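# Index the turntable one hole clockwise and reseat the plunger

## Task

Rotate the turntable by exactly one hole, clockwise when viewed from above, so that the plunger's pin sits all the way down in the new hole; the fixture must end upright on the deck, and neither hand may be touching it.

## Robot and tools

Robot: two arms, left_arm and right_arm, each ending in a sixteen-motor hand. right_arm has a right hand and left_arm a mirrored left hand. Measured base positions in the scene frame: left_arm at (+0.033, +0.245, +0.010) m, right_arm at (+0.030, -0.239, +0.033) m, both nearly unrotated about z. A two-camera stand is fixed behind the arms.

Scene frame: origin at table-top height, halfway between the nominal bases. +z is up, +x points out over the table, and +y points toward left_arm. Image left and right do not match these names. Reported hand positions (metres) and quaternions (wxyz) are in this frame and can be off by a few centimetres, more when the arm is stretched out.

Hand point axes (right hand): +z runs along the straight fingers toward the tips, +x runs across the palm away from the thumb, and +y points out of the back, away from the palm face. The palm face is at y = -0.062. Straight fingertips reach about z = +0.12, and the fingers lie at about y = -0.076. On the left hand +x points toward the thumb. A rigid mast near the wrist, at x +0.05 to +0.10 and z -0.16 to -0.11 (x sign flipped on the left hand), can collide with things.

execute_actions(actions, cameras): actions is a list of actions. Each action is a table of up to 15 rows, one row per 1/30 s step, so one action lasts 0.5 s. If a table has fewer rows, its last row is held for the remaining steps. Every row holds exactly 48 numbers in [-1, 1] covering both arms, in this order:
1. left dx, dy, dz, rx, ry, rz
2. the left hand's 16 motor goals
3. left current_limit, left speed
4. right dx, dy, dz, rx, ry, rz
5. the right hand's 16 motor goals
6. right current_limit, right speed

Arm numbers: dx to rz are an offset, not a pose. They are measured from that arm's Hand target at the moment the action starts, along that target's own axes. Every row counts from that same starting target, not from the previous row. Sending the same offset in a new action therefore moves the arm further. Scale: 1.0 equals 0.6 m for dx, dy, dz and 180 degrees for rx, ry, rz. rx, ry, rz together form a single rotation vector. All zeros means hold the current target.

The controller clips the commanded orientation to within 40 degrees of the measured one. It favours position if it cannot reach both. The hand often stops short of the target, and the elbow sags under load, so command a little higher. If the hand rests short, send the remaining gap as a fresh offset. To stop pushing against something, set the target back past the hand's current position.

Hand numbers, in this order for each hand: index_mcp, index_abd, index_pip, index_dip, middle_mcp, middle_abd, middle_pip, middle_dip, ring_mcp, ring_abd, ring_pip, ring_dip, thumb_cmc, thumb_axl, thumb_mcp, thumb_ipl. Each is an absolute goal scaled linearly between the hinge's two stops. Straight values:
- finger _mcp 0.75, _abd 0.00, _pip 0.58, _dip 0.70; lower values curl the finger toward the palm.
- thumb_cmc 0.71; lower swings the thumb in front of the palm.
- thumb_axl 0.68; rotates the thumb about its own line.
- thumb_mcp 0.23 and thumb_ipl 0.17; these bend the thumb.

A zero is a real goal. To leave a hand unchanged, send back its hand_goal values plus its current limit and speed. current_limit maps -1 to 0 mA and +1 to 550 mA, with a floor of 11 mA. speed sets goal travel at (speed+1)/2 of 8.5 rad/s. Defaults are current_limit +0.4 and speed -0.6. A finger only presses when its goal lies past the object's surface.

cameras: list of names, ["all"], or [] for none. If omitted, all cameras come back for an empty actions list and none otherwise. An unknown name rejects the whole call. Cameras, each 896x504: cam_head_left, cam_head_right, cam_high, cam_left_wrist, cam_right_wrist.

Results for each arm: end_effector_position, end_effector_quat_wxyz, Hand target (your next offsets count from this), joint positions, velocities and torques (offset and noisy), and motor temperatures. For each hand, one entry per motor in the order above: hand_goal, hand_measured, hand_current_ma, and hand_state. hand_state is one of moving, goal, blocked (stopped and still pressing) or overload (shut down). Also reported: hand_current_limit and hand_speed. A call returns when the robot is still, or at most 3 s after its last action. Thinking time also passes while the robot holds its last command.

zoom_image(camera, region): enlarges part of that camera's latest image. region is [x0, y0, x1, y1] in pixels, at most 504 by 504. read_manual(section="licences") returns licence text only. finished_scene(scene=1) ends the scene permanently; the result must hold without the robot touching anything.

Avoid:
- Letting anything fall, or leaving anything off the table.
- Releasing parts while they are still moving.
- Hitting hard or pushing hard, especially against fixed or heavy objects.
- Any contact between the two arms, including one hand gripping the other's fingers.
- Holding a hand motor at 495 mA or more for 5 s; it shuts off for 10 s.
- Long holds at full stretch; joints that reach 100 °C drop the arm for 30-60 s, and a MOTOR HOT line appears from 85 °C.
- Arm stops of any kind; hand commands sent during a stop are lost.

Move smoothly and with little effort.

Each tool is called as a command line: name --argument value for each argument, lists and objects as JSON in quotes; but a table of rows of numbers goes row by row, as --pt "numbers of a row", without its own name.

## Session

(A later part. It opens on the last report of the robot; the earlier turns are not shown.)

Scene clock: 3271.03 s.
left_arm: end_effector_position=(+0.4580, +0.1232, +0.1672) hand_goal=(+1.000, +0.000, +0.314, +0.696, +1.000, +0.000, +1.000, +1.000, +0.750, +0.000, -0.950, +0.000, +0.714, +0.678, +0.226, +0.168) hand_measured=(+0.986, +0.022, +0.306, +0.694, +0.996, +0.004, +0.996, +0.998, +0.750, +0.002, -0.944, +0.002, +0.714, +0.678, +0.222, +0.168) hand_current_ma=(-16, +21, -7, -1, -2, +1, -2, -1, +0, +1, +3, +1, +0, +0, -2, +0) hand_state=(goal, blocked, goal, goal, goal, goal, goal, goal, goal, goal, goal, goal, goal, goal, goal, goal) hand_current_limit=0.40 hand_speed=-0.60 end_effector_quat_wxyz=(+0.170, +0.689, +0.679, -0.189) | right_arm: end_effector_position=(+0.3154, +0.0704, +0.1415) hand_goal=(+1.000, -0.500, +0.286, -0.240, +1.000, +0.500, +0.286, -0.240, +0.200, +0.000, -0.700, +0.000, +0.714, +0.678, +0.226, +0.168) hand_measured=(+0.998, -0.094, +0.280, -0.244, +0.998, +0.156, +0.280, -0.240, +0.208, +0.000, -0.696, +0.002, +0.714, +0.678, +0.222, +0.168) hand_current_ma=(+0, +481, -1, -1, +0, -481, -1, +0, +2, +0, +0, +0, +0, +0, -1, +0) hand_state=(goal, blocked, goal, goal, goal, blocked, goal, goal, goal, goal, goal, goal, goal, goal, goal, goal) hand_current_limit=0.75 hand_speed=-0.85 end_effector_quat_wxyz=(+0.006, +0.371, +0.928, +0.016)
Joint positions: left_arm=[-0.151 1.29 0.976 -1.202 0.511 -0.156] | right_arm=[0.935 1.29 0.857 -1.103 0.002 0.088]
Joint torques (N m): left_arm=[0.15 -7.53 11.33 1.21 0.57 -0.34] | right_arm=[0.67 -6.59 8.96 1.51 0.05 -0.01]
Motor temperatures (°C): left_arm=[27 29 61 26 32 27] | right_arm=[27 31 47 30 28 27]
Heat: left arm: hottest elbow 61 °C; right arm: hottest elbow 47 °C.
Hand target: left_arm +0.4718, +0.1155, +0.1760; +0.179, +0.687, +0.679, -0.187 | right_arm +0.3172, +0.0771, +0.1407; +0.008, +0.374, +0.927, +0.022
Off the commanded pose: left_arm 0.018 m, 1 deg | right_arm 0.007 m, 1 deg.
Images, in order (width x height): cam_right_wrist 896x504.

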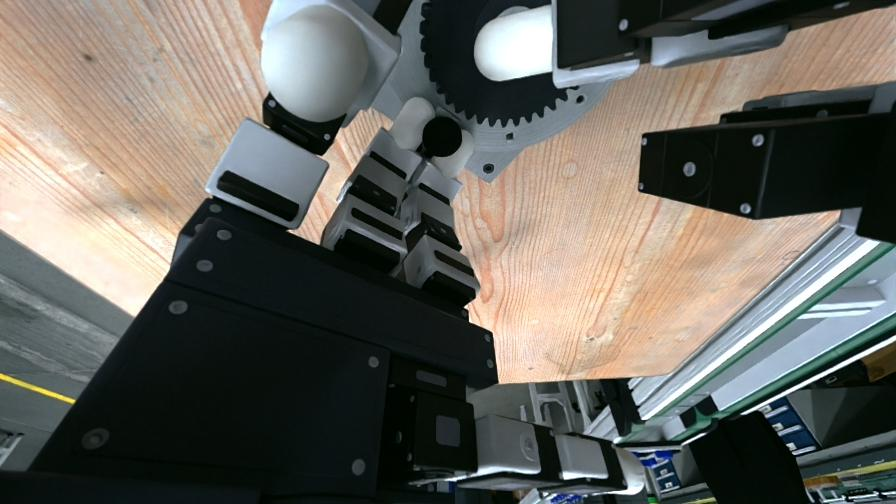

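execute_actions --actions '[[[0,0,0,0,0,0, 1,0,0.314,0.696, 1,0,1,1, 0.75,0,-0.95,0, 0.714,0.678,0.226,0.168, 0.4,-0.6, 0,0,-0.016,0,0,0, 1,-0.5,0.26,-0.32, 1,0.5,0.26,-0.32, 0.2,0,-0.7,0, 0.714,0.678,0.226,0.168, 0.75,-0.85]]]' --cameras '["cam_right_wrist"]'

zoom_image --camera "cam_right_wrist" --region '[370, 80, 490, 200]'

Scene clock: 3277.33 s.
left_arm: end_effector_position=(+0.4580, +0.1232, +0.1672) hand_goal=(+1.000, +0.000, +0.314, +0.696, +1.000, +0.000, +1.000, +1.000, +0.750, +0.000, -0.950, +0.000, +0.714, +0.678, +0.226, +0.168) hand_measured=(+0.986, +0.022, +0.306, +0.694, +0.996, +0.004, +0.996, +0.998, +0.750, +0.002, -0.944, +0.002, +0.714, +0.678, +0.222, +0.168) hand_current_ma=(-16, +21, -7, -1, -2, +1, -2, -1, +0, +1, +3, +1, +0, +0, -2, +0) hand_state=(goal, blocked, goal, goal, goal, goal, goal, goal, goal, goal, goal, goal, goal, goal, goal, goal) hand_current_limit=0.40 hand_speed=-0.60 end_effector_quat_wxyz=(+0.170, +0.689, +0.679, -0.189) | right_arm: end_effector_position=(+0.3151, +0.0701, +0.1401) hand_goal=(+1.000, -0.500, +0.260, -0.320, +1.000, +0.500, +0.260, -0.320, +0.200, +0.000, -0.700, +0.000, +0.714, +0.678, +0.226, +0.168) hand_measured=(+1.000, -0.094, +0.266, -0.296, +1.000, +0.164, +0.268, -0.294, +0.208, +0.000, -0.696, +0.002, +0.714, +0.678, +0.222, +0.168) hand_current_ma=(+0, +481, +1, +15, +0, -481, +2, +18, +2, +0, +0, +0, +0, +0, -1, +0) hand_state=(goal, blocked, goal, blocked, goal, blocked, goal, blocked, goal, goal, goal, goal, goal, goal, goal, goal) hand_current_limit=0.75 hand_speed=-0.85 end_effector_quat_wxyz=(+0.005, +0.371, +0.928, +0.014)
Joint positions: left_arm=[-0.151 1.29 0.976 -1.202 0.511 -0.156] | right_arm=[0.935 1.293 0.857 -1.105 0.002 0.088]
Joint torques (N m): left_arm=[0.26 -7.59 11.34 1.21 0.57 -0.33] | right_arm=[0.62 -7.94 10.26 0.31 0.06 -0.01]
Motor temperatures (°C): left_arm=[27 29 61 26 32 27] | right_arm=[27 31 47 30 28 27]
Heat: left arm: hottest elbow 61 °C; right arm: hottest elbow 47 °C.
Hand target: left_arm +0.4718, +0.1155, +0.1760; +0.179, +0.687, +0.679, -0.187 | right_arm +0.3169, +0.0768, +0.1503; +0.008, +0.374, +0.927, +0.022
Off the commanded pose: left_arm 0.018 m, 1 deg | right_arm 0.012 m, 1 deg.
Images, in order (width x height): cam_right_wrist 896x504.

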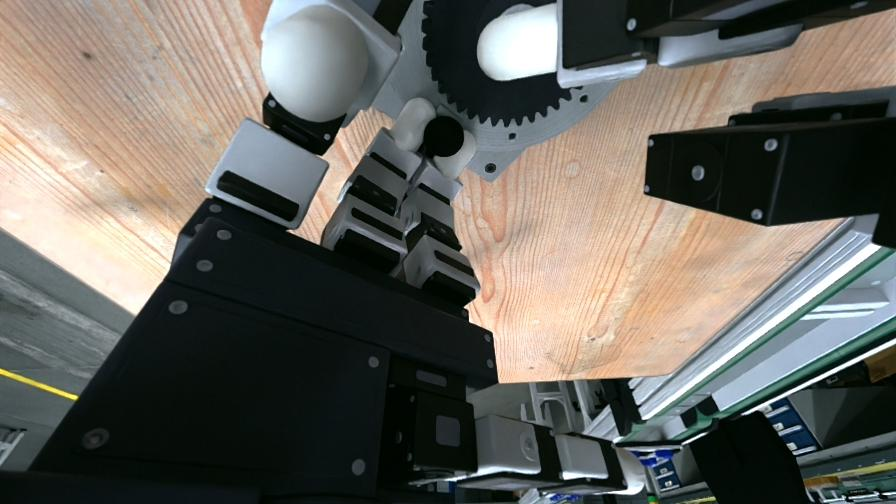

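Scaled by 4.200.

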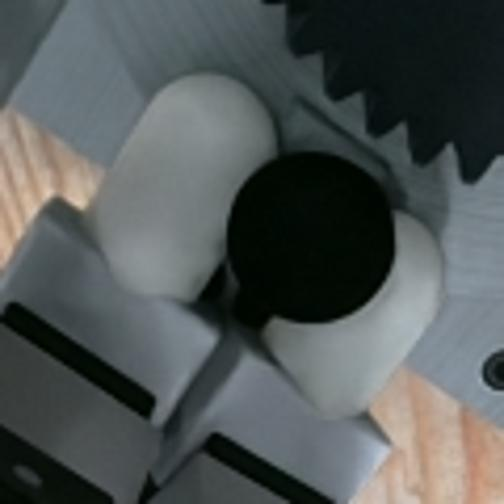

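execute_actions --actions '[[[0,0,0,0,0,0, 1,0,0.314,0.696, 1,0,1,1, 0.75,0,-0.95,0, 0.714,0.678,0.226,0.168, 0.4,-0.6, 0,0.012,-0.012,0,0,0, 1,-0.5,0.26,-0.34, 1,0.5,0.26,-0.34, 0.2,0,-0.7,0, 0.714,0.678,0.226,0.168, 0.75,-0.85]]]' --cameras '["cam_right_wrist"]'

zoom_image --camera "cam_right_wrist" --region '[370, 80, 490, 200]'

Scene clock: 3283.63 s.
left_arm: end_effector_position=(+0.4580, +0.1232, +0.1672) hand_goal=(+1.000, +0.000, +0.314, +0.696, +1.000, +0.000, +1.000, +1.000, +0.750, +0.000, -0.950, +0.000, +0.714, +0.678, +0.226, +0.168) hand_measured=(+0.986, +0.022, +0.306, +0.694, +0.996, +0.004, +0.996, +0.998, +0.750, +0.002, -0.944, +0.002, +0.714, +0.678, +0.222, +0.168) hand_current_ma=(-16, +21, -7, -1, -2, +1, -2, -1, +0, +1, +3, +1, +0, +0, -2, +0) hand_state=(goal, blocked, goal, goal, goal, goal, goal, goal, goal, goal, goal, goal, goal, goal, goal, goal) hand_current_limit=0.40 hand_speed=-0.60 end_effector_quat_wxyz=(+0.170, +0.689, +0.679, -0.189) | right_arm: end_effector_position=(+0.3120, +0.0662, +0.1366) hand_goal=(+1.000, -0.500, +0.260, -0.340, +1.000, +0.500, +0.260, -0.340, +0.200, +0.000, -0.700, +0.000, +0.714, +0.678, +0.226, +0.168) hand_measured=(+0.998, -0.094, +0.262, -0.334, +0.998, +0.166, +0.264, -0.330, +0.208, +0.000, -0.696, +0.002, +0.714, +0.678, +0.222, +0.168) hand_current_ma=(+0, +481, +0, +1, +0, -481, +1, +3, +2, +0, +0, +0, +0, +0, -1, +0) hand_state=(goal, blocked, goal, goal, goal, blocked, goal, goal, goal, goal, goal, goal, goal, goal, goal, goal) hand_current_limit=0.75 hand_speed=-0.85 end_effector_quat_wxyz=(+0.002, +0.371, +0.929, +0.002)
Joint positions: left_arm=[-0.151 1.29 0.976 -1.202 0.511 -0.156] | right_arm=[0.935 1.297 0.857 -1.125 0.002 0.088]
Joint torques (N m): left_arm=[0.21 -7.53 11.33 1.2 0.57 -0.33] | right_arm=[0.5 -7.59 12.67 0.23 0.06 -0.03]
Motor temperatures (°C): left_arm=[27 29 61 26 32 27] | right_arm=[27 31 47 30 28 27]
Heat: left arm: hottest elbow 61 °C; right arm: hottest elbow 47 °C.
Hand target: left_arm +0.4718, +0.1155, +0.1760; +0.179, +0.687, +0.679, -0.187 | right_arm +0.3217, +0.0817, +0.1578; +0.008, +0.374, +0.927, +0.022
Off the commanded pose: left_arm 0.018 m, 1 deg | right_arm 0.028 m, 2 deg.
Images, in order (width x height): cam_right_wrist 896x504.

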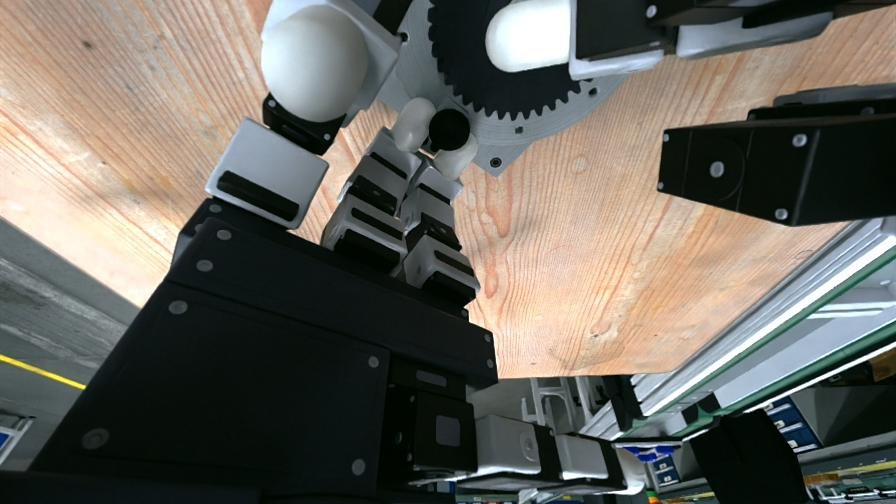

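Scaled by 4.200.

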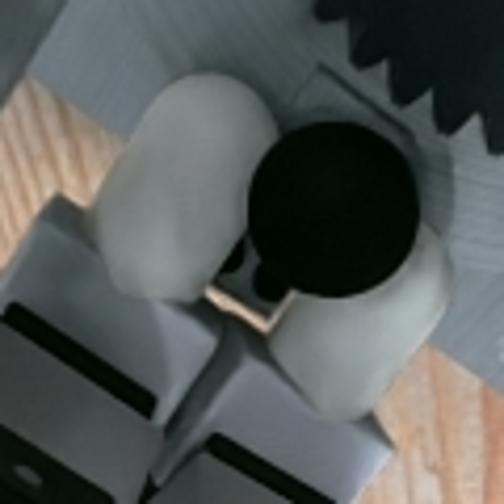

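execute_actions --actions '[[[0,0,0,0,0,0, 1,0,0.314,0.696, 1,0,1,1, 0.75,0,-0.95,0, 0.714,0.678,0.226,0.168, 0.4,-0.6, 0,0.002,0,-0.01,0,0, 1,-0.5,0.285,-0.3, 1,0.5,0.285,-0.3, 0.2,0,-0.7,0, 0.714,0.678,0.226,0.168, 0.75,-0.85]]]' --cameras '["cam_right_wrist"]'

zoom_image --camera "cam_right_wrist" --region '[370, 80, 490, 200]'

Scene clock: 3291.80 s.
left_arm: end_effector_position=(+0.4580, +0.1232, +0.1672) hand_goal=(+1.000, +0.000, +0.314, +0.696, +1.000, +0.000, +1.000, +1.000, +0.750, +0.000, -0.950, +0.000, +0.714, +0.678, +0.226, +0.168) hand_measured=(+0.986, +0.022, +0.306, +0.694, +0.996, +0.004, +0.996, +0.998, +0.750, +0.002, -0.944, +0.002, +0.714, +0.678, +0.222, +0.168) hand_current_ma=(-16, +21, -7, -1, -2, +1, -2, -1, +0, +1, +3, +1, +0, +0, -2, +0) hand_state=(goal, blocked, goal, goal, goal, goal, goal, goal, goal, goal, goal, goal, goal, goal, goal, goal) hand_current_limit=0.40 hand_speed=-0.60 end_effector_quat_wxyz=(+0.170, +0.689, +0.679, -0.189) | right_arm: end_effector_position=(+0.3132, +0.0677, +0.1378) hand_goal=(+1.000, -0.500, +0.286, -0.300, +1.000, +0.500, +0.286, -0.300, +0.200, +0.000, -0.700, +0.000, +0.714, +0.678, +0.226, +0.168) hand_measured=(+0.998, -0.094, +0.276, -0.306, +0.998, +0.166, +0.278, -0.306, +0.208, +0.000, -0.696, +0.002, +0.714, +0.678, +0.222, +0.168) hand_current_ma=(+0, +481, -3, -1, +0, -481, -2, -1, +2, +0, +0, +0, +0, +0, -1, +0) hand_state=(goal, blocked, goal, goal, goal, blocked, goal, goal, goal, goal, goal, goal, goal, goal, goal, goal) hand_current_limit=0.75 hand_speed=-0.85 end_effector_quat_wxyz=(+0.003, +0.371, +0.929, +0.007)
Joint positions: left_arm=[-0.151 1.29 0.976 -1.202 0.511 -0.156] | right_arm=[0.935 1.296 0.857 -1.117 0.002 0.088]
Joint torques (N m): left_arm=[0.21 -7.53 11.36 1.2 0.57 -0.34] | right_arm=[0.56 -8.7 10.99 1.55 0.18 -0.02]
Motor temperatures (°C): left_arm=[27 29 61 26 32 27] | right_arm=[27 32 48 30 28 27]
Heat: left arm: hottest elbow 61 °C; right arm: hottest elbow 48 °C.
Hand target: left_arm +0.4718, +0.1155, +0.1760; +0.179, +0.687, +0.679, -0.187 | right_arm +0.3225, +0.0826, +0.1579; +0.014, +0.373, +0.927, +0.037
Off the commanded pose: left_arm 0.018 m, 1 deg | right_arm 0.027 m, 4 deg.
Images, in order (width x height): cam_right_wrist 896x504.

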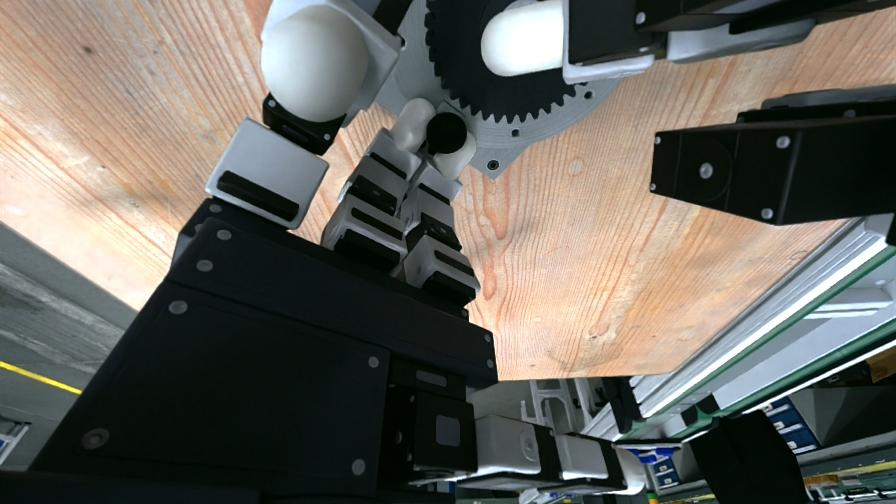

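Scaled by 4.200.

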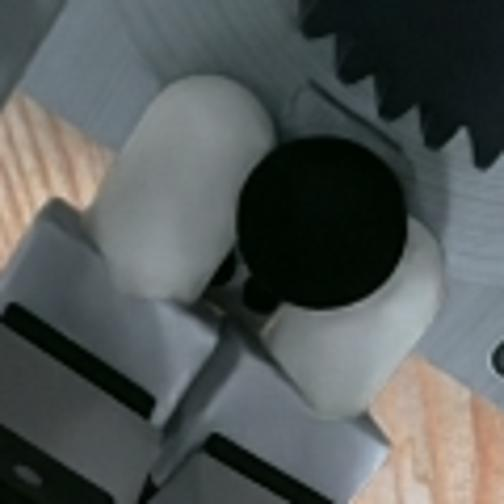

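execute_actions --actions '[[[0,0,0,0,0,0, 1,0,0.314,0.696, 1,0,1,1, 0.75,0,-0.95,0, 0.714,0.678,0.226,0.168, 0.4,-0.6, 0,0.008,0,-0.01,0,0, 1,-0.5,0.285,-0.3, 1,0.5,0.285,-0.3, 0.2,0,-0.7,0, 0.714,0.678,0.226,0.168, 0.75,-0.85]]]' --cameras '["cam_right_wrist"]'

zoom_image --camera "cam_right_wrist" --region '[370, 80, 490, 200]'

Scene clock: 3298.37 s.
left_arm: end_effector_position=(+0.4580, +0.1232, +0.1672) hand_goal=(+1.000, +0.000, +0.314, +0.696, +1.000, +0.000, +1.000, +1.000, +0.750, +0.000, -0.950, +0.000, +0.714, +0.678, +0.226, +0.168) hand_measured=(+0.986, +0.022, +0.306, +0.694, +0.996, +0.004, +0.996, +0.998, +0.750, +0.002, -0.944, +0.002, +0.714, +0.678, +0.222, +0.168) hand_current_ma=(-16, +21, -7, -1, -2, +1, -2, -1, +0, +1, +3, +1, +0, +0, -2, +0) hand_state=(goal, blocked, goal, goal, goal, goal, goal, goal, goal, goal, goal, goal, goal, goal, goal, goal) hand_current_limit=0.40 hand_speed=-0.60 end_effector_quat_wxyz=(+0.170, +0.689, +0.679, -0.189) | right_arm: end_effector_position=(+0.3154, +0.0699, +0.1396) hand_goal=(+1.000, -0.500, +0.286, -0.300, +1.000, +0.500, +0.286, -0.300, +0.200, +0.000, -0.700, +0.000, +0.714, +0.678, +0.226, +0.168) hand_measured=(+1.000, -0.094, +0.286, -0.306, +1.000, +0.166, +0.288, -0.304, +0.208, +0.000, -0.696, +0.002, +0.714, +0.678, +0.222, +0.168) hand_current_ma=(+0, +481, +0, -1, +0, -481, +0, -1, +2, +0, +0, +0, +0, +0, -1, +0) hand_state=(goal, blocked, goal, goal, goal, blocked, goal, goal, goal, goal, goal, goal, goal, goal, goal, goal) hand_current_limit=0.75 hand_speed=-0.85 end_effector_quat_wxyz=(+0.005, +0.376, +0.926, +0.014)
Joint positions: left_arm=[-0.151 1.29 0.976 -1.202 0.511 -0.156] | right_arm=[0.937 1.294 0.857 -1.103 0.002 0.1]
Joint torques (N m): left_arm=[0.21 -7.47 11.33 1.21 0.57 -0.34] | right_arm=[0.62 -8.94 10.03 2.67 0.3 -0.05]
Motor temperatures (°C): left_arm=[27 29 61 26 32 27] | right_arm=[27 32 49 30 28 27]
Heat: left arm: hottest elbow 61 °C; right arm: hottest elbow 49 °C.
Hand target: left_arm +0.4718, +0.1155, +0.1760; +0.179, +0.687, +0.679, -0.187 | right_arm +0.3258, +0.0861, +0.1583; +0.020, +0.373, +0.926, +0.051
Off the commanded pose: left_arm 0.018 m, 1 deg | right_arm 0.027 m, 5 deg.
Images, in order (width x height): cam_right_wrist 896x504.

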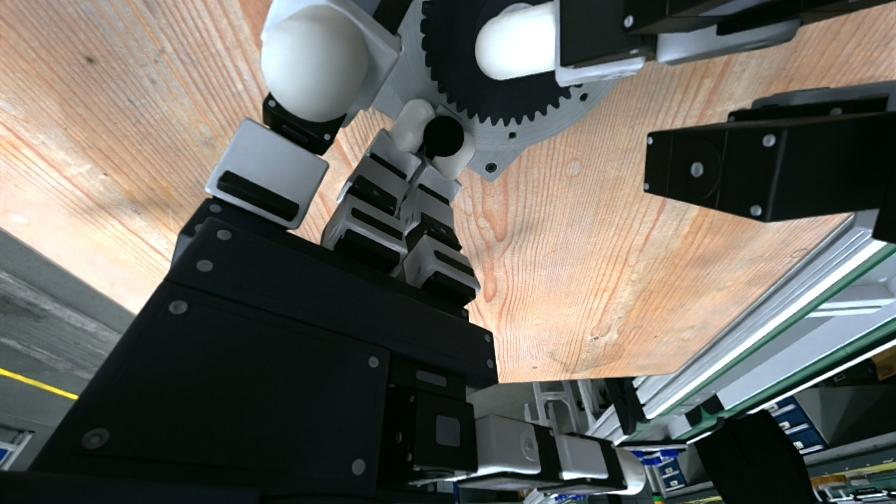

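Scaled by 4.200.

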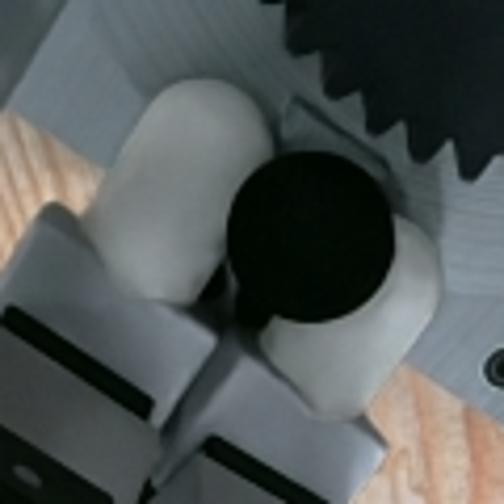

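execute_actions --actions '[[[0,0,0,0,0,0, 1,0,0.314,0.696, 1,0,1,1, 0.75,0,-0.95,0, 0.714,0.678,0.226,0.168, 0.4,-0.6, 0,0.008,0,-0.009,0,0, 1,-0.5,0.285,-0.3, 1,0.5,0.285,-0.3, 0.2,0,-0.7,0, 0.714,0.678,0.226,0.168, 0.75,-0.85]]]' --cameras '["cam_right_wrist"]'

zoom_image --camera "cam_right_wrist" --region '[370, 80, 490, 200]'

Scene clock: 3303.50 s.
left_arm: end_effector_position=(+0.4580, +0.1232, +0.1672) hand_goal=(+1.000, +0.000, +0.314, +0.696, +1.000, +0.000, +1.000, +1.000, +0.750, +0.000, -0.950, +0.000, +0.714, +0.678, +0.226, +0.168) hand_measured=(+0.986, +0.022, +0.306, +0.694, +0.996, +0.004, +0.996, +0.998, +0.750, +0.002, -0.944, +0.002, +0.714, +0.678, +0.222, +0.168) hand_current_ma=(-16, +21, -7, -1, -2, +1, -2, -1, +0, +1, +3, +1, +0, +0, -2, +0) hand_state=(goal, blocked, goal, goal, goal, goal, goal, goal, goal, goal, goal, goal, goal, goal, goal, goal) hand_current_limit=0.40 hand_speed=-0.60 end_effector_quat_wxyz=(+0.170, +0.689, +0.679, -0.189) | right_arm: end_effector_position=(+0.3150, +0.0700, +0.1405) hand_goal=(+1.000, -0.500, +0.286, -0.300, +1.000, +0.500, +0.286, -0.300, +0.200, +0.000, -0.700, +0.000, +0.714, +0.678, +0.226, +0.168) hand_measured=(+1.000, -0.094, +0.290, -0.306, +1.000, +0.166, +0.292, -0.306, +0.208, +0.000, -0.696, +0.002, +0.714, +0.678, +0.222, +0.168) hand_current_ma=(+0, +481, +1, -2, +0, -481, +1, -1, +2, +0, +0, +0, +0, +0, -1, +0) hand_state=(goal, blocked, goal, goal, goal, blocked, goal, goal, goal, goal, goal, goal, goal, goal, goal, goal) hand_current_limit=0.75 hand_speed=-0.85 end_effector_quat_wxyz=(+0.007, +0.377, +0.926, +0.021)
Joint positions: left_arm=[-0.151 1.29 0.976 -1.202 0.511 -0.156] | right_arm=[0.938 1.285 0.847 -1.089 0.002 0.103]
Joint torques (N m): left_arm=[0.26 -7.59 11.34 1.22 0.57 -0.34] | right_arm=[0.62 -8.41 10 3.55 0.39 -0.09]
Motor temperatures (°C): left_arm=[27 29 61 26 32 27] | right_arm=[27 31 49 30 28 27]
Heat: left arm: hottest elbow 61 °C; right arm: hottest elbow 49 °C.
Hand target: left_arm +0.4718, +0.1155, +0.1760; +0.179, +0.687, +0.679, -0.187 | right_arm +0.3291, +0.0895, +0.1588; +0.025, +0.373, +0.925, +0.064
Off the commanded pose: left_arm 0.018 m, 1 deg | right_arm 0.030 m, 5 deg.
Images, in order (width x height): cam_right_wrist 896x504.

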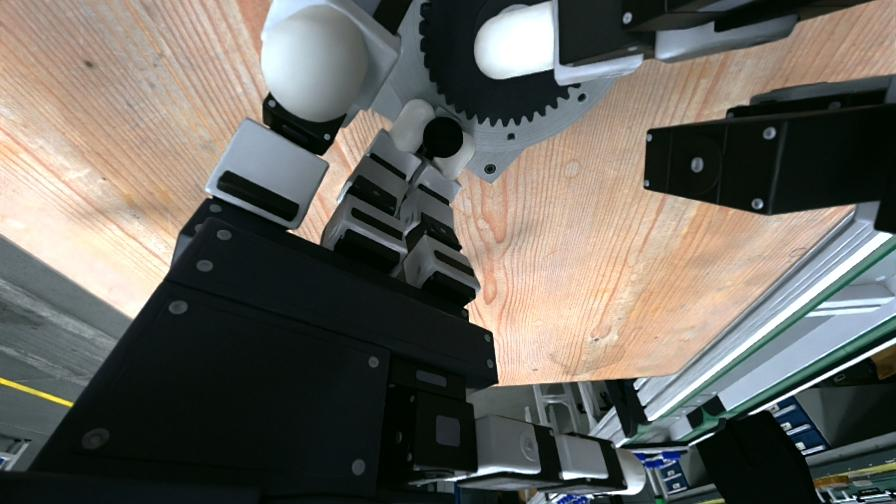

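Scaled by 4.200.

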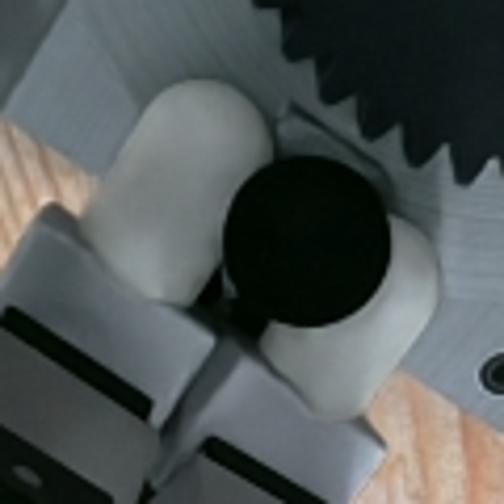

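execute_actions --actions '[[[0,0,0,0,0,0, 1,0,0.314,0.696, 1,0,1,1, 0.75,0,-0.95,0, 0.714,0.678,0.226,0.168, 0.4,-0.6, 0,0.006,-0.018,-0.005,0,0, 1,-0.6,0.27,-0.33, 1,0.6,0.27,-0.33, 0.2,0,-0.7,0, 0.714,0.678,0.226,0.168, 0.75,-0.85]]]' --cameras '["cam_right_wrist"]'

zoom_image --camera "cam_right_wrist" --region '[370, 80, 490, 200]'

Scene clock: 3325.10 s.
left_arm: end_effector_position=(+0.4580, +0.1232, +0.1672) hand_goal=(+1.000, +0.000, +0.314, +0.696, +1.000, +0.000, +1.000, +1.000, +0.750, +0.000, -0.950, +0.000, +0.714, +0.678, +0.226, +0.168) hand_measured=(+0.986, +0.022, +0.306, +0.694, +0.996, +0.004, +0.996, +0.998, +0.750, +0.002, -0.944, +0.002, +0.714, +0.678, +0.222, +0.168) hand_current_ma=(-16, +21, -7, -1, -2, +1, -2, -1, +0, +1, +3, +1, +0, +0, -2, +0) hand_state=(goal, blocked, goal, goal, goal, goal, goal, goal, goal, goal, goal, goal, goal, goal, goal, goal) hand_current_limit=0.40 hand_speed=-0.60 end_effector_quat_wxyz=(+0.170, +0.689, +0.679, -0.189) | right_arm: end_effector_position=(+0.3155, +0.0701, +0.1413) hand_goal=(+1.000, -0.600, +0.270, -0.330, +1.000, +0.600, +0.270, -0.330, +0.200, +0.000, -0.700, +0.000, +0.714, +0.678, +0.226, +0.168) hand_measured=(+1.000, -0.094, +0.290, -0.314, +1.000, +0.166, +0.292, -0.310, +0.208, +0.000, -0.696, +0.002, +0.714, +0.678, +0.222, +0.168) hand_current_ma=(+0, +481, +11, +8, +0, -481, +13, +11, +2, +0, +0, +0, +0, +0, -1, +0) hand_state=(goal, blocked, blocked, goal, goal, blocked, blocked, blocked, goal, goal, goal, goal, goal, goal, goal, goal) hand_current_limit=0.75 hand_speed=-0.85 end_effector_quat_wxyz=(+0.008, +0.377, +0.926, +0.022)
Joint positions: left_arm=[-0.151 1.29 0.976 -1.202 0.511 -0.156] | right_arm=[0.938 1.283 0.847 -1.088 0.004 0.103]
Joint torques (N m): left_arm=[0.21 -7.53 11.34 1.21 0.57 -0.33] | right_arm=[0.62 -9.52 11.04 2.97 0.45 -0.08]
Motor temperatures (°C): left_arm=[27 29 61 26 32 27] | right_arm=[27 31 46 30 28 27]
Heat: left arm: hottest elbow 61 °C; right arm: hottest elbow 46 °C.
Hand target: left_arm +0.4718, +0.1155, +0.1760; +0.179, +0.687, +0.679, -0.187 | right_arm +0.3306, +0.0910, +0.1700; +0.028, +0.373, +0.925, +0.071
Off the commanded pose: left_arm 0.018 m, 1 deg | right_arm 0.039 m, 6 deg.
Images, in order (width x height): cam_right_wrist 896x504.

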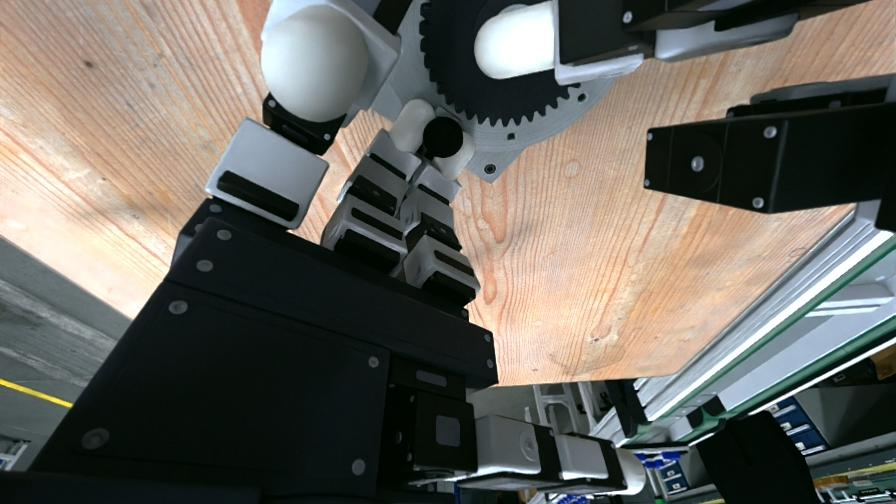

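Scaled by 4.200.

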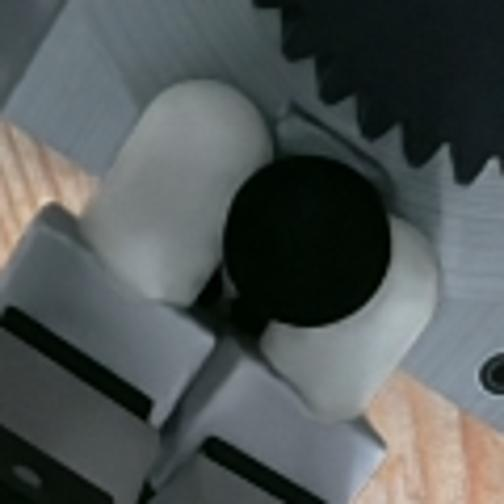

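execute_actions --actions '[[[0,0,0,0,0,0, 1,0,0.314,0.696, 1,0,1,1, 0.75,0,-0.95,0, 0.714,0.678,0.226,0.168, 0.4,-0.6, 0,0.006,-0.02,-0.004,0,0, 1,-0.6,0.25,-0.36, 1,0.6,0.25,-0.36, 0.2,0,-0.7,0, 0.714,0.678,0.226,0.168, 0.75,-0.85]]]' --cameras '["cam_right_wrist"]'

zoom_image --camera "cam_right_wrist" --region '[370, 80, 490, 200]'

Scene clock: 3329.50 s.
left_arm: end_effector_position=(+0.4580, +0.1232, +0.1672) hand_goal=(+1.000, +0.000, +0.314, +0.696, +1.000, +0.000, +1.000, +1.000, +0.750, +0.000, -0.950, +0.000, +0.714, +0.678, +0.226, +0.168) hand_measured=(+0.986, +0.022, +0.306, +0.694, +0.996, +0.004, +0.996, +0.998, +0.750, +0.002, -0.944, +0.002, +0.714, +0.678, +0.222, +0.168) hand_current_ma=(-16, +21, -7, -1, -2, +1, -2, -1, +0, +1, +3, +1, +0, +0, -2, +0) hand_state=(goal, blocked, goal, goal, goal, goal, goal, goal, goal, goal, goal, goal, goal, goal, goal, goal) hand_current_limit=0.40 hand_speed=-0.60 end_effector_quat_wxyz=(+0.170, +0.689, +0.679, -0.189) | right_arm: end_effector_position=(+0.3155, +0.0701, +0.1419) hand_goal=(+1.000, -0.600, +0.250, -0.360, +1.000, +0.600, +0.250, -0.360, +0.200, +0.000, -0.700, +0.000, +0.714, +0.678, +0.226, +0.168) hand_measured=(+1.000, -0.094, +0.290, -0.322, +1.000, +0.166, +0.292, -0.320, +0.208, +0.000, -0.696, +0.002, +0.714, +0.678, +0.222, +0.168) hand_current_ma=(+0, +481, +36, +33, +0, -481, +40, +37, +2, +0, +0, +0, +0, +0, -1, +0) hand_state=(goal, blocked, blocked, blocked, goal, blocked, blocked, blocked, goal, goal, goal, goal, goal, goal, goal, goal) hand_current_limit=0.75 hand_speed=-0.85 end_effector_quat_wxyz=(+0.009, +0.377, +0.926, +0.023)
Joint positions: left_arm=[-0.151 1.29 0.976 -1.202 0.511 -0.156] | right_arm=[0.938 1.282 0.847 -1.088 0.004 0.103]
Joint torques (N m): left_arm=[0.21 -7.53 11.34 1.21 0.57 -0.33] | right_arm=[0.62 -10.81 12.4 2.11 0.5 -0.09]
Motor temperatures (°C): left_arm=[27 29 61 26 32 27] | right_arm=[27 32 46 30 28 27]
Heat: left arm: hottest elbow 61 °C; right arm: hottest elbow 46 °C.
Hand target: left_arm +0.4718, +0.1155, +0.1760; +0.179, +0.687, +0.679, -0.187 | right_arm +0.3318, +0.0922, +0.1824; +0.031, +0.372, +0.924, +0.077
Off the commanded pose: left_arm 0.018 m, 1 deg | right_arm 0.049 m, 7 deg.
Images, in order (width x height): cam_right_wrist 896x504.

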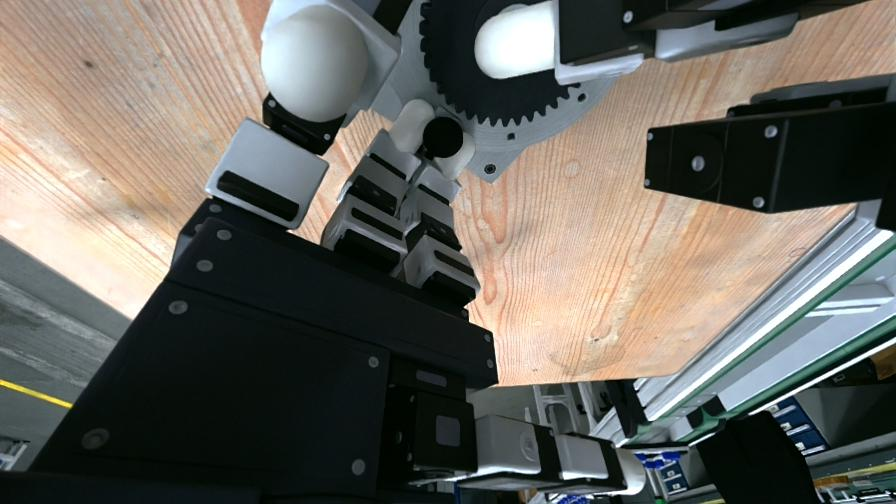

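Scaled by 4.200.

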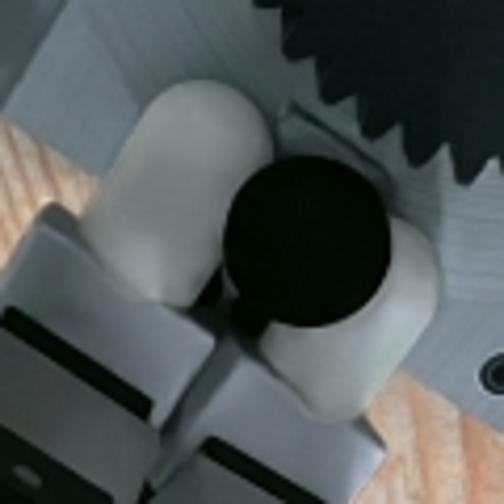

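execute_actions --actions '[[[0,0,0,0,0,0, 1,0,0.314,0.696, 1,0,1,1, 0.75,0,-0.95,0, 0.714,0.678,0.226,0.168, 0.4,-0.6, 0,0.006,-0.02,-0.003,0,0, 1,-0.6,0.2,-0.42, 1,0.6,0.2,-0.42, 0.2,0,-0.7,0, 0.714,0.678,0.226,0.168, 0.75,-0.85]]]' --cameras '["cam_right_wrist"]'

zoom_image --camera "cam_right_wrist" --region '[370, 80, 490, 200]'

Scene clock: 3333.87 s.
left_arm: end_effector_position=(+0.4580, +0.1232, +0.1672) hand_goal=(+1.000, +0.000, +0.314, +0.696, +1.000, +0.000, +1.000, +1.000, +0.750, +0.000, -0.950, +0.000, +0.714, +0.678, +0.226, +0.168) hand_measured=(+0.986, +0.022, +0.306, +0.694, +0.996, +0.004, +0.996, +0.998, +0.750, +0.002, -0.944, +0.002, +0.714, +0.678, +0.222, +0.168) hand_current_ma=(-16, +21, -7, -1, -2, +1, -2, -1, +0, +1, +3, +1, +0, +0, -2, +0) hand_state=(goal, blocked, goal, goal, goal, goal, goal, goal, goal, goal, goal, goal, goal, goal, goal, goal) hand_current_limit=0.40 hand_speed=-0.60 end_effector_quat_wxyz=(+0.170, +0.689, +0.679, -0.189) | right_arm: end_effector_position=(+0.3155, +0.0702, +0.1426) hand_goal=(+1.000, -0.600, +0.200, -0.420, +1.000, +0.600, +0.200, -0.420, +0.200, +0.000, -0.700, +0.000, +0.714, +0.678, +0.226, +0.168) hand_measured=(+1.000, -0.094, +0.270, -0.356, +1.000, +0.166, +0.276, -0.356, +0.208, +0.000, -0.696, +0.002, +0.714, +0.678, +0.222, +0.168) hand_current_ma=(+0, +481, +98, +83, +0, -481, +112, +84, +2, +0, +0, +0, +0, +0, -1, +0) hand_state=(goal, blocked, blocked, blocked, goal, blocked, blocked, blocked, goal, goal, goal, goal, goal, goal, goal, goal) hand_current_limit=0.75 hand_speed=-0.85 end_effector_quat_wxyz=(+0.009, +0.377, +0.926, +0.024)
Joint positions: left_arm=[-0.151 1.29 0.976 -1.202 0.511 -0.156] | right_arm=[0.938 1.28 0.847 -1.088 0.004 0.103]
Joint torques (N m): left_arm=[0.26 -7.53 11.33 1.21 0.57 -0.33] | right_arm=[0.62 -11.81 13.94 1.14 0.53 -0.09]
Motor temperatures (°C): left_arm=[27 29 61 26 32 27] | right_arm=[27 32 46 30 28 27]
Heat: left arm: hottest elbow 61 °C; right arm: hottest elbow 46 °C.
Hand target: left_arm +0.4718, +0.1155, +0.1760; +0.179, +0.687, +0.679, -0.187 | right_arm +0.3329, +0.0933, +0.1948; +0.033, +0.372, +0.924, +0.082
Off the commanded pose: left_arm 0.018 m, 1 deg | right_arm 0.060 m, 7 deg.
Images, in order (width x height): cam_right_wrist 896x504.

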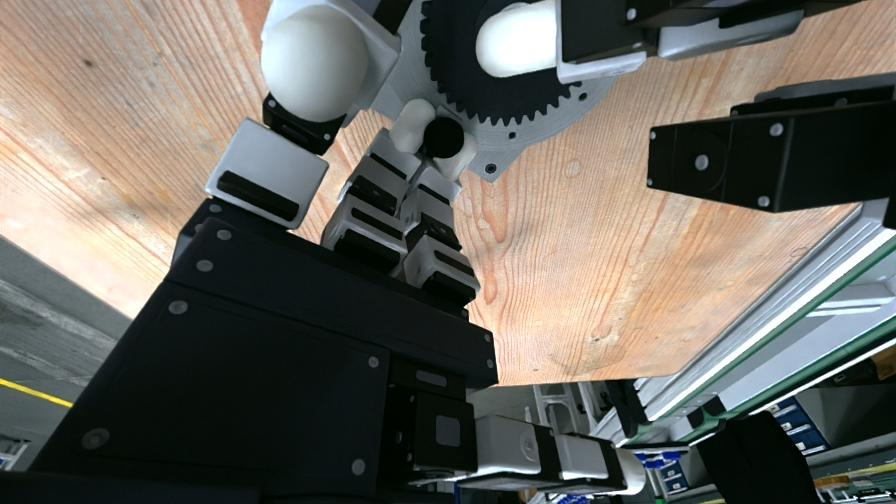

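Scaled by 4.200.

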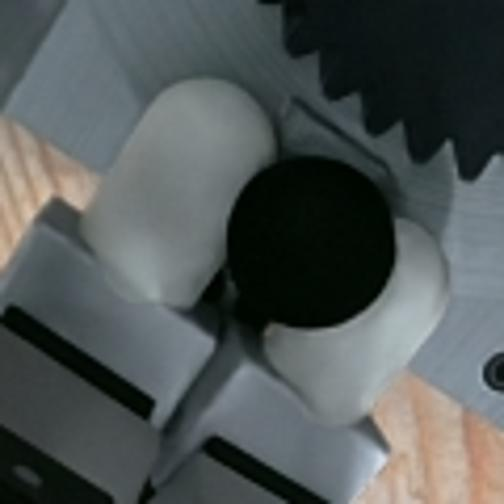

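execute_actions --actions '[[[0,0,0,0,0,0, 1,0,0.314,0.696, 1,0,1,1, 0.75,0,-0.95,0, 0.714,0.678,0.226,0.168, 0.4,-0.6, 0,0.006,-0.02,-0.002,0,0, 1,-0.6,0.15,-0.48, 1,0.6,0.15,-0.48, 0.2,0,-0.7,0, 0.714,0.678,0.226,0.168, 0.75,-0.85]]]' --cameras '["cam_right_wrist"]'

zoom_image --camera "cam_right_wrist" --region '[370, 80, 490, 200]'

Scene clock: 3339.70 s.
left_arm: end_effector_position=(+0.4580, +0.1232, +0.1672) hand_goal=(+1.000, +0.000, +0.314, +0.696, +1.000, +0.000, +1.000, +1.000, +0.750, +0.000, -0.950, +0.000, +0.714, +0.678, +0.226, +0.168) hand_measured=(+0.986, +0.022, +0.306, +0.694, +0.996, +0.004, +0.996, +0.998, +0.750, +0.002, -0.944, +0.002, +0.714, +0.678, +0.222, +0.168) hand_current_ma=(-16, +21, -7, -1, -2, +1, -2, -1, +0, +1, +3, +1, +0, +0, -2, +0) hand_state=(goal, blocked, goal, goal, goal, goal, goal, goal, goal, goal, goal, goal, goal, goal, goal, goal) hand_current_limit=0.40 hand_speed=-0.60 end_effector_quat_wxyz=(+0.170, +0.689, +0.679, -0.189) | right_arm: end_effector_position=(+0.3140, +0.0683, +0.1422) hand_goal=(+1.000, -0.600, +0.150, -0.480, +1.000, +0.600, +0.150, -0.480, +0.200, +0.000, -0.700, +0.000, +0.714, +0.678, +0.226, +0.168) hand_measured=(+1.000, -0.094, +0.226, -0.400, +1.000, +0.168, +0.234, -0.396, +0.208, +0.000, -0.696, +0.002, +0.714, +0.678, +0.222, +0.168) hand_current_ma=(+0, +481, +112, +127, +0, -481, +135, +139, +2, +0, +0, +0, +0, +0, -1, +0) hand_state=(goal, blocked, blocked, blocked, goal, blocked, blocked, blocked, goal, goal, goal, goal, goal, goal, goal, goal) hand_current_limit=0.75 hand_speed=-0.85 end_effector_quat_wxyz=(+0.008, +0.374, +0.927, +0.019)
Joint positions: left_arm=[-0.151 1.29 0.976 -1.202 0.511 -0.156] | right_arm=[0.937 1.279 0.847 -1.099 0.004 0.095]
Joint torques (N m): left_arm=[0.26 -7.47 11.34 1.2 0.57 -0.34] | right_arm=[0.62 -12.81 15.61 0.42 0.53 -0.09]
Motor temperatures (°C): left_arm=[27 29 61 26 32 27] | right_arm=[27 32 46 30 28 27]
Heat: left arm: hottest elbow 61 °C; right arm: hottest elbow 46 °C.
Hand target: left_arm +0.4718, +0.1155, +0.1760; +0.179, +0.687, +0.679, -0.187 | right_arm +0.3339, +0.0944, +0.2073; +0.034, +0.372, +0.924, +0.085
Off the commanded pose: left_arm 0.018 m, 1 deg | right_arm 0.073 m, 8 deg.
Images, in order (width x height): cam_right_wrist 896x504.

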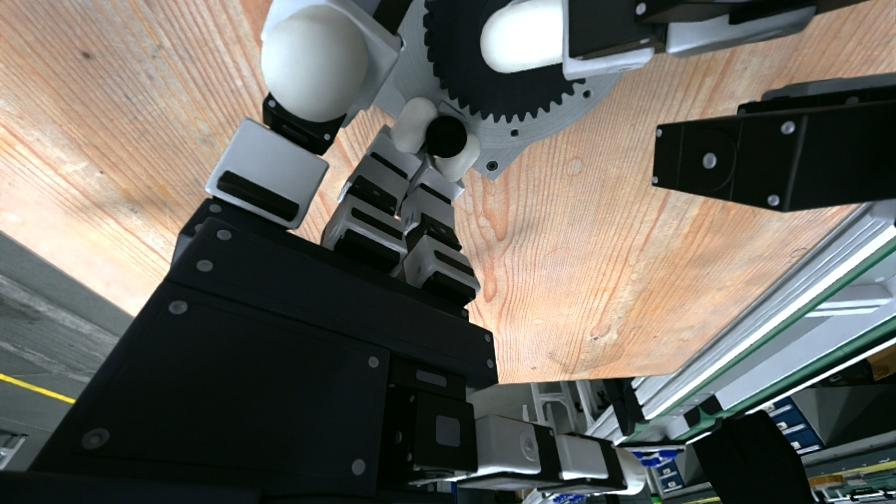

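Scaled by 4.200.

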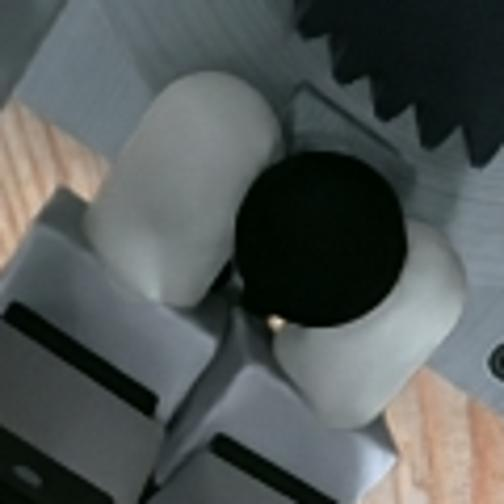

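execute_actions --actions '[[[0,0,0,0,0,0, 1,0,0.314,0.696, 1,0,1,1, 0.75,0,-0.95,0, 0.714,0.678,0.226,0.168, 0.4,-0.6, 0,0.003,-0.02,-0.006,0,0, 1,-0.6,0.12,-0.51, 1,0.6,0.12,-0.51, 0.2,0,-0.7,0, 0.714,0.678,0.226,0.168, 0.75,-0.85]]]' --cameras '["cam_right_wrist"]'

zoom_image --camera "cam_right_wrist" --region '[370, 80, 490, 200]'

Scene clock: 3352.37 s.
left_arm: end_effector_position=(+0.4580, +0.1232, +0.1672) hand_goal=(+1.000, +0.000, +0.314, +0.696, +1.000, +0.000, +1.000, +1.000, +0.750, +0.000, -0.950, +0.000, +0.714, +0.678, +0.226, +0.168) hand_measured=(+0.986, +0.022, +0.306, +0.694, +0.996, +0.004, +0.996, +0.998, +0.750, +0.002, -0.944, +0.002, +0.714, +0.678, +0.222, +0.168) hand_current_ma=(-16, +21, -7, -1, -2, +1, -2, -1, +0, +1, +3, +1, +0, +0, -2, +0) hand_state=(goal, blocked, goal, goal, goal, goal, goal, goal, goal, goal, goal, goal, goal, goal, goal, goal) hand_current_limit=0.40 hand_speed=-0.60 end_effector_quat_wxyz=(+0.170, +0.689, +0.679, -0.189) | right_arm: end_effector_position=(+0.3258, +0.0830, +0.2070) hand_goal=(+1.000, -0.600, +0.120, -0.510, +1.000, +0.600, +0.120, -0.510, +0.200, +0.000, -0.700, +0.000, +0.714, +0.678, +0.226, +0.168) hand_measured=(+0.996, -0.096, +0.116, -0.504, +1.000, +0.176, +0.124, -0.508, +0.208, +0.000, -0.696, +0.002, +0.714, +0.678, +0.222, +0.168) hand_current_ma=(+0, +481, -1, +1, +0, -481, +1, +0, +2, +0, +0, +0, +0, +0, -1, +0) hand_state=(goal, blocked, goal, goal, goal, blocked, goal, goal, goal, goal, goal, goal, goal, goal, goal, goal) hand_current_limit=0.75 hand_speed=-0.85 end_effector_quat_wxyz=(+0.029, +0.375, +0.923, +0.078)
Joint positions: left_arm=[-0.151 1.29 0.976 -1.202 0.511 -0.156] | right_arm=[0.941 1.196 0.921 -1.129 0.011 0.104]
Joint torques (N m): left_arm=[0.21 -7.47 11.33 1.22 0.57 -0.34] | right_arm=[0.67 -6.3 11.92 1.61 0.3 -0.11]
Motor temperatures (°C): left_arm=[27 29 61 26 32 27] | right_arm=[27 32 47 30 29 27]
Heat: left arm: hottest elbow 61 °C; right arm: hottest elbow 47 °C.
Hand target: left_arm +0.4718, +0.1155, +0.1760; +0.179, +0.687, +0.679, -0.187 | right_arm +0.3336, +0.0941, +0.2194; +0.037, +0.372, +0.923, +0.093
Off the commanded pose: left_arm 0.018 m, 1 deg | right_arm 0.018 m, 2 deg.
Images, in order (width x height): cam_right_wrist 896x504.

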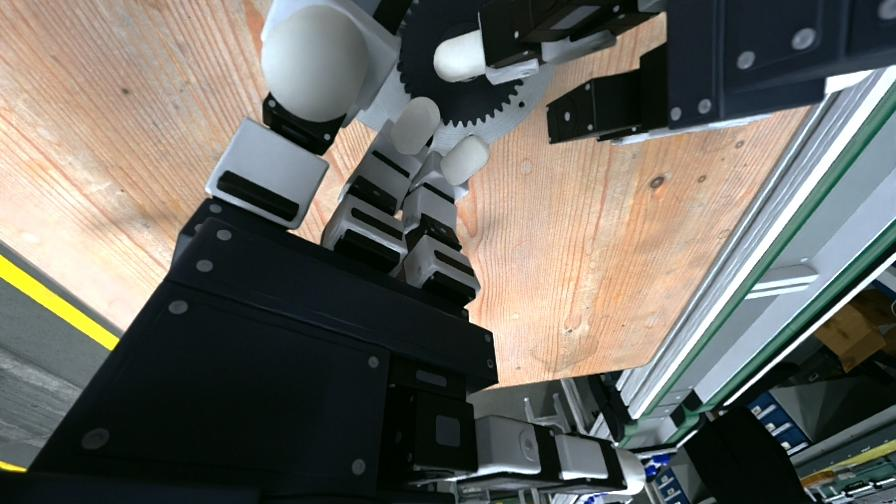

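Scaled by 4.200.

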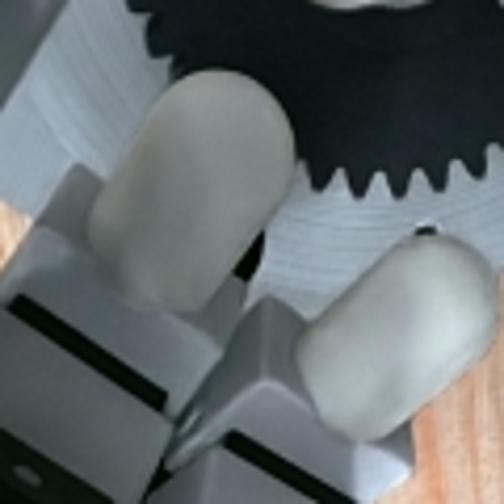

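execute_actions --actions '[[[0,0,0,0,0,0, 1,0,0.314,0.696, 1,0,1,1, 0.75,0,-0.95,0, 0.714,0.678,0.226,0.168, 0.4,-0.6, 0,-0.02,0.01,0.02,0,0, 1,0,0.285,-0.25, 1,0,0.285,-0.25, 0.2,0,-0.7,0, 0.714,0.678,0.226,0.168, 0.4,-0.6],[0,0,0,0,0,0, 1,0,0.314,0.696, 1,0,1,1, 0.75,0,-0.95,0, 0.714,0.678,0.226,0.168, 0.4,-0.6, 0,-0.049,0.045,0.047,0,0, 1,0.09,0.285,-0.218, 1,-0.09,0.285,-0.218, 0.2,0,-0.7,0, 0.714,0.678,0.226,0.168, 0.4,-0.6]]]' --cameras '["cam_right_wrist", "cam_high"]'

Scene clock: 3392.00 s.
left_arm: end_effector_position=(+0.4580, +0.1232, +0.1672) hand_goal=(+1.000, +0.000, +0.314, +0.696, +1.000, +0.000, +1.000, +1.000, +0.750, +0.000, -0.950, +0.000, +0.714, +0.678, +0.226, +0.168) hand_measured=(+0.986, +0.022, +0.306, +0.694, +0.996, +0.004, +0.996, +0.998, +0.750, +0.002, -0.944, +0.002, +0.714, +0.678, +0.222, +0.168) hand_current_ma=(-16, +21, -7, -1, -2, +1, -2, -1, +0, +1, +3, +1, +0, +0, -2, +0) hand_state=(goal, blocked, goal, goal, goal, goal, goal, goal, goal, goal, goal, goal, goal, goal, goal, goal) hand_current_limit=0.40 hand_speed=-0.60 end_effector_quat_wxyz=(+0.170, +0.689, +0.679, -0.189) | right_arm: end_effector_position=(+0.3148, +0.0708, +0.1794) hand_goal=(+1.000, +0.090, +0.286, -0.218, +1.000, -0.090, +0.286, -0.218, +0.200, +0.000, -0.700, +0.000, +0.714, +0.678, +0.226, +0.168) hand_measured=(+0.998, +0.086, +0.284, -0.220, +1.000, -0.086, +0.284, -0.220, +0.208, +0.000, -0.696, +0.002, +0.716, +0.678, +0.222, +0.168) hand_current_ma=(+0, +0, +0, +0, +0, +0, +0, +0, +2, +0, +0, +0, +0, +0, -1, +0) hand_state=(goal, goal, goal, goal, goal, goal, goal, goal, goal, goal, goal, goal, goal, goal, goal, goal) hand_current_limit=0.40 hand_speed=-0.60 end_effector_quat_wxyz=(+0.009, +0.376, +0.926, +0.020)
Joint positions: left_arm=[-0.151 1.29 0.976 -1.202 0.511 -0.156] | right_arm=[0.941 1.243 0.921 -1.205 0.005 0.104]
Joint torques (N m): left_arm=[0.21 -7.53 11.34 1.22 0.56 -0.34] | right_arm=[0.62 -6.77 10.7 0.32 -0.07 -0.09]
Motor temperatures (°C): left_arm=[27 29 61 26 32 27] | right_arm=[27 31 47 30 28 27]
Heat: left arm: hottest elbow 61 °C; right arm: hottest elbow 47 °C.
Hand target: left_arm +0.4718, +0.1155, +0.1760; +0.179, +0.687, +0.679, -0.187 | right_arm +0.3173, +0.0772, +0.1871; +0.010, +0.374, +0.927, +0.025
Off the commanded pose: left_arm 0.018 m, 1 deg | right_arm 0.010 m, 1 deg.
Images, in order (width x height): cam_high 896x504, cam_right_wrist 896x504.

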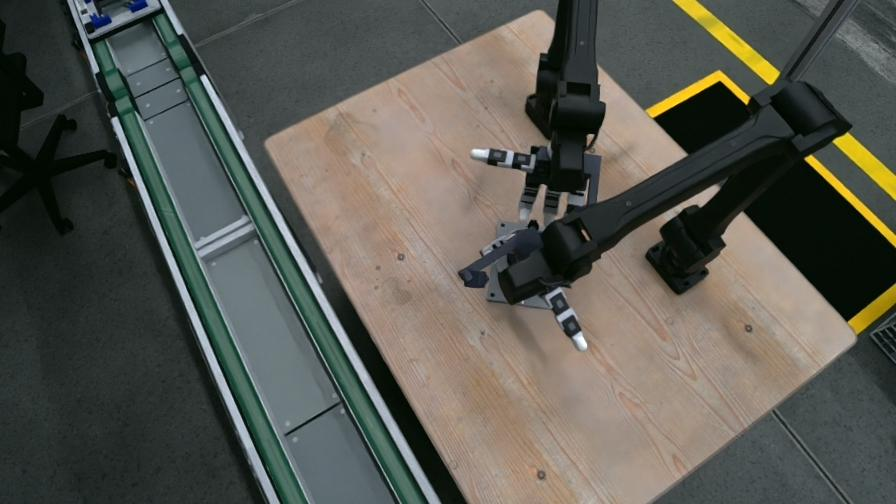

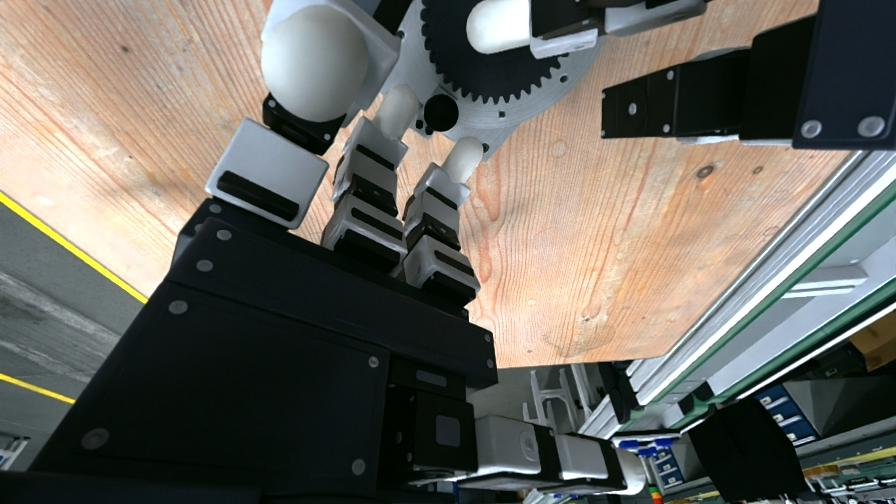

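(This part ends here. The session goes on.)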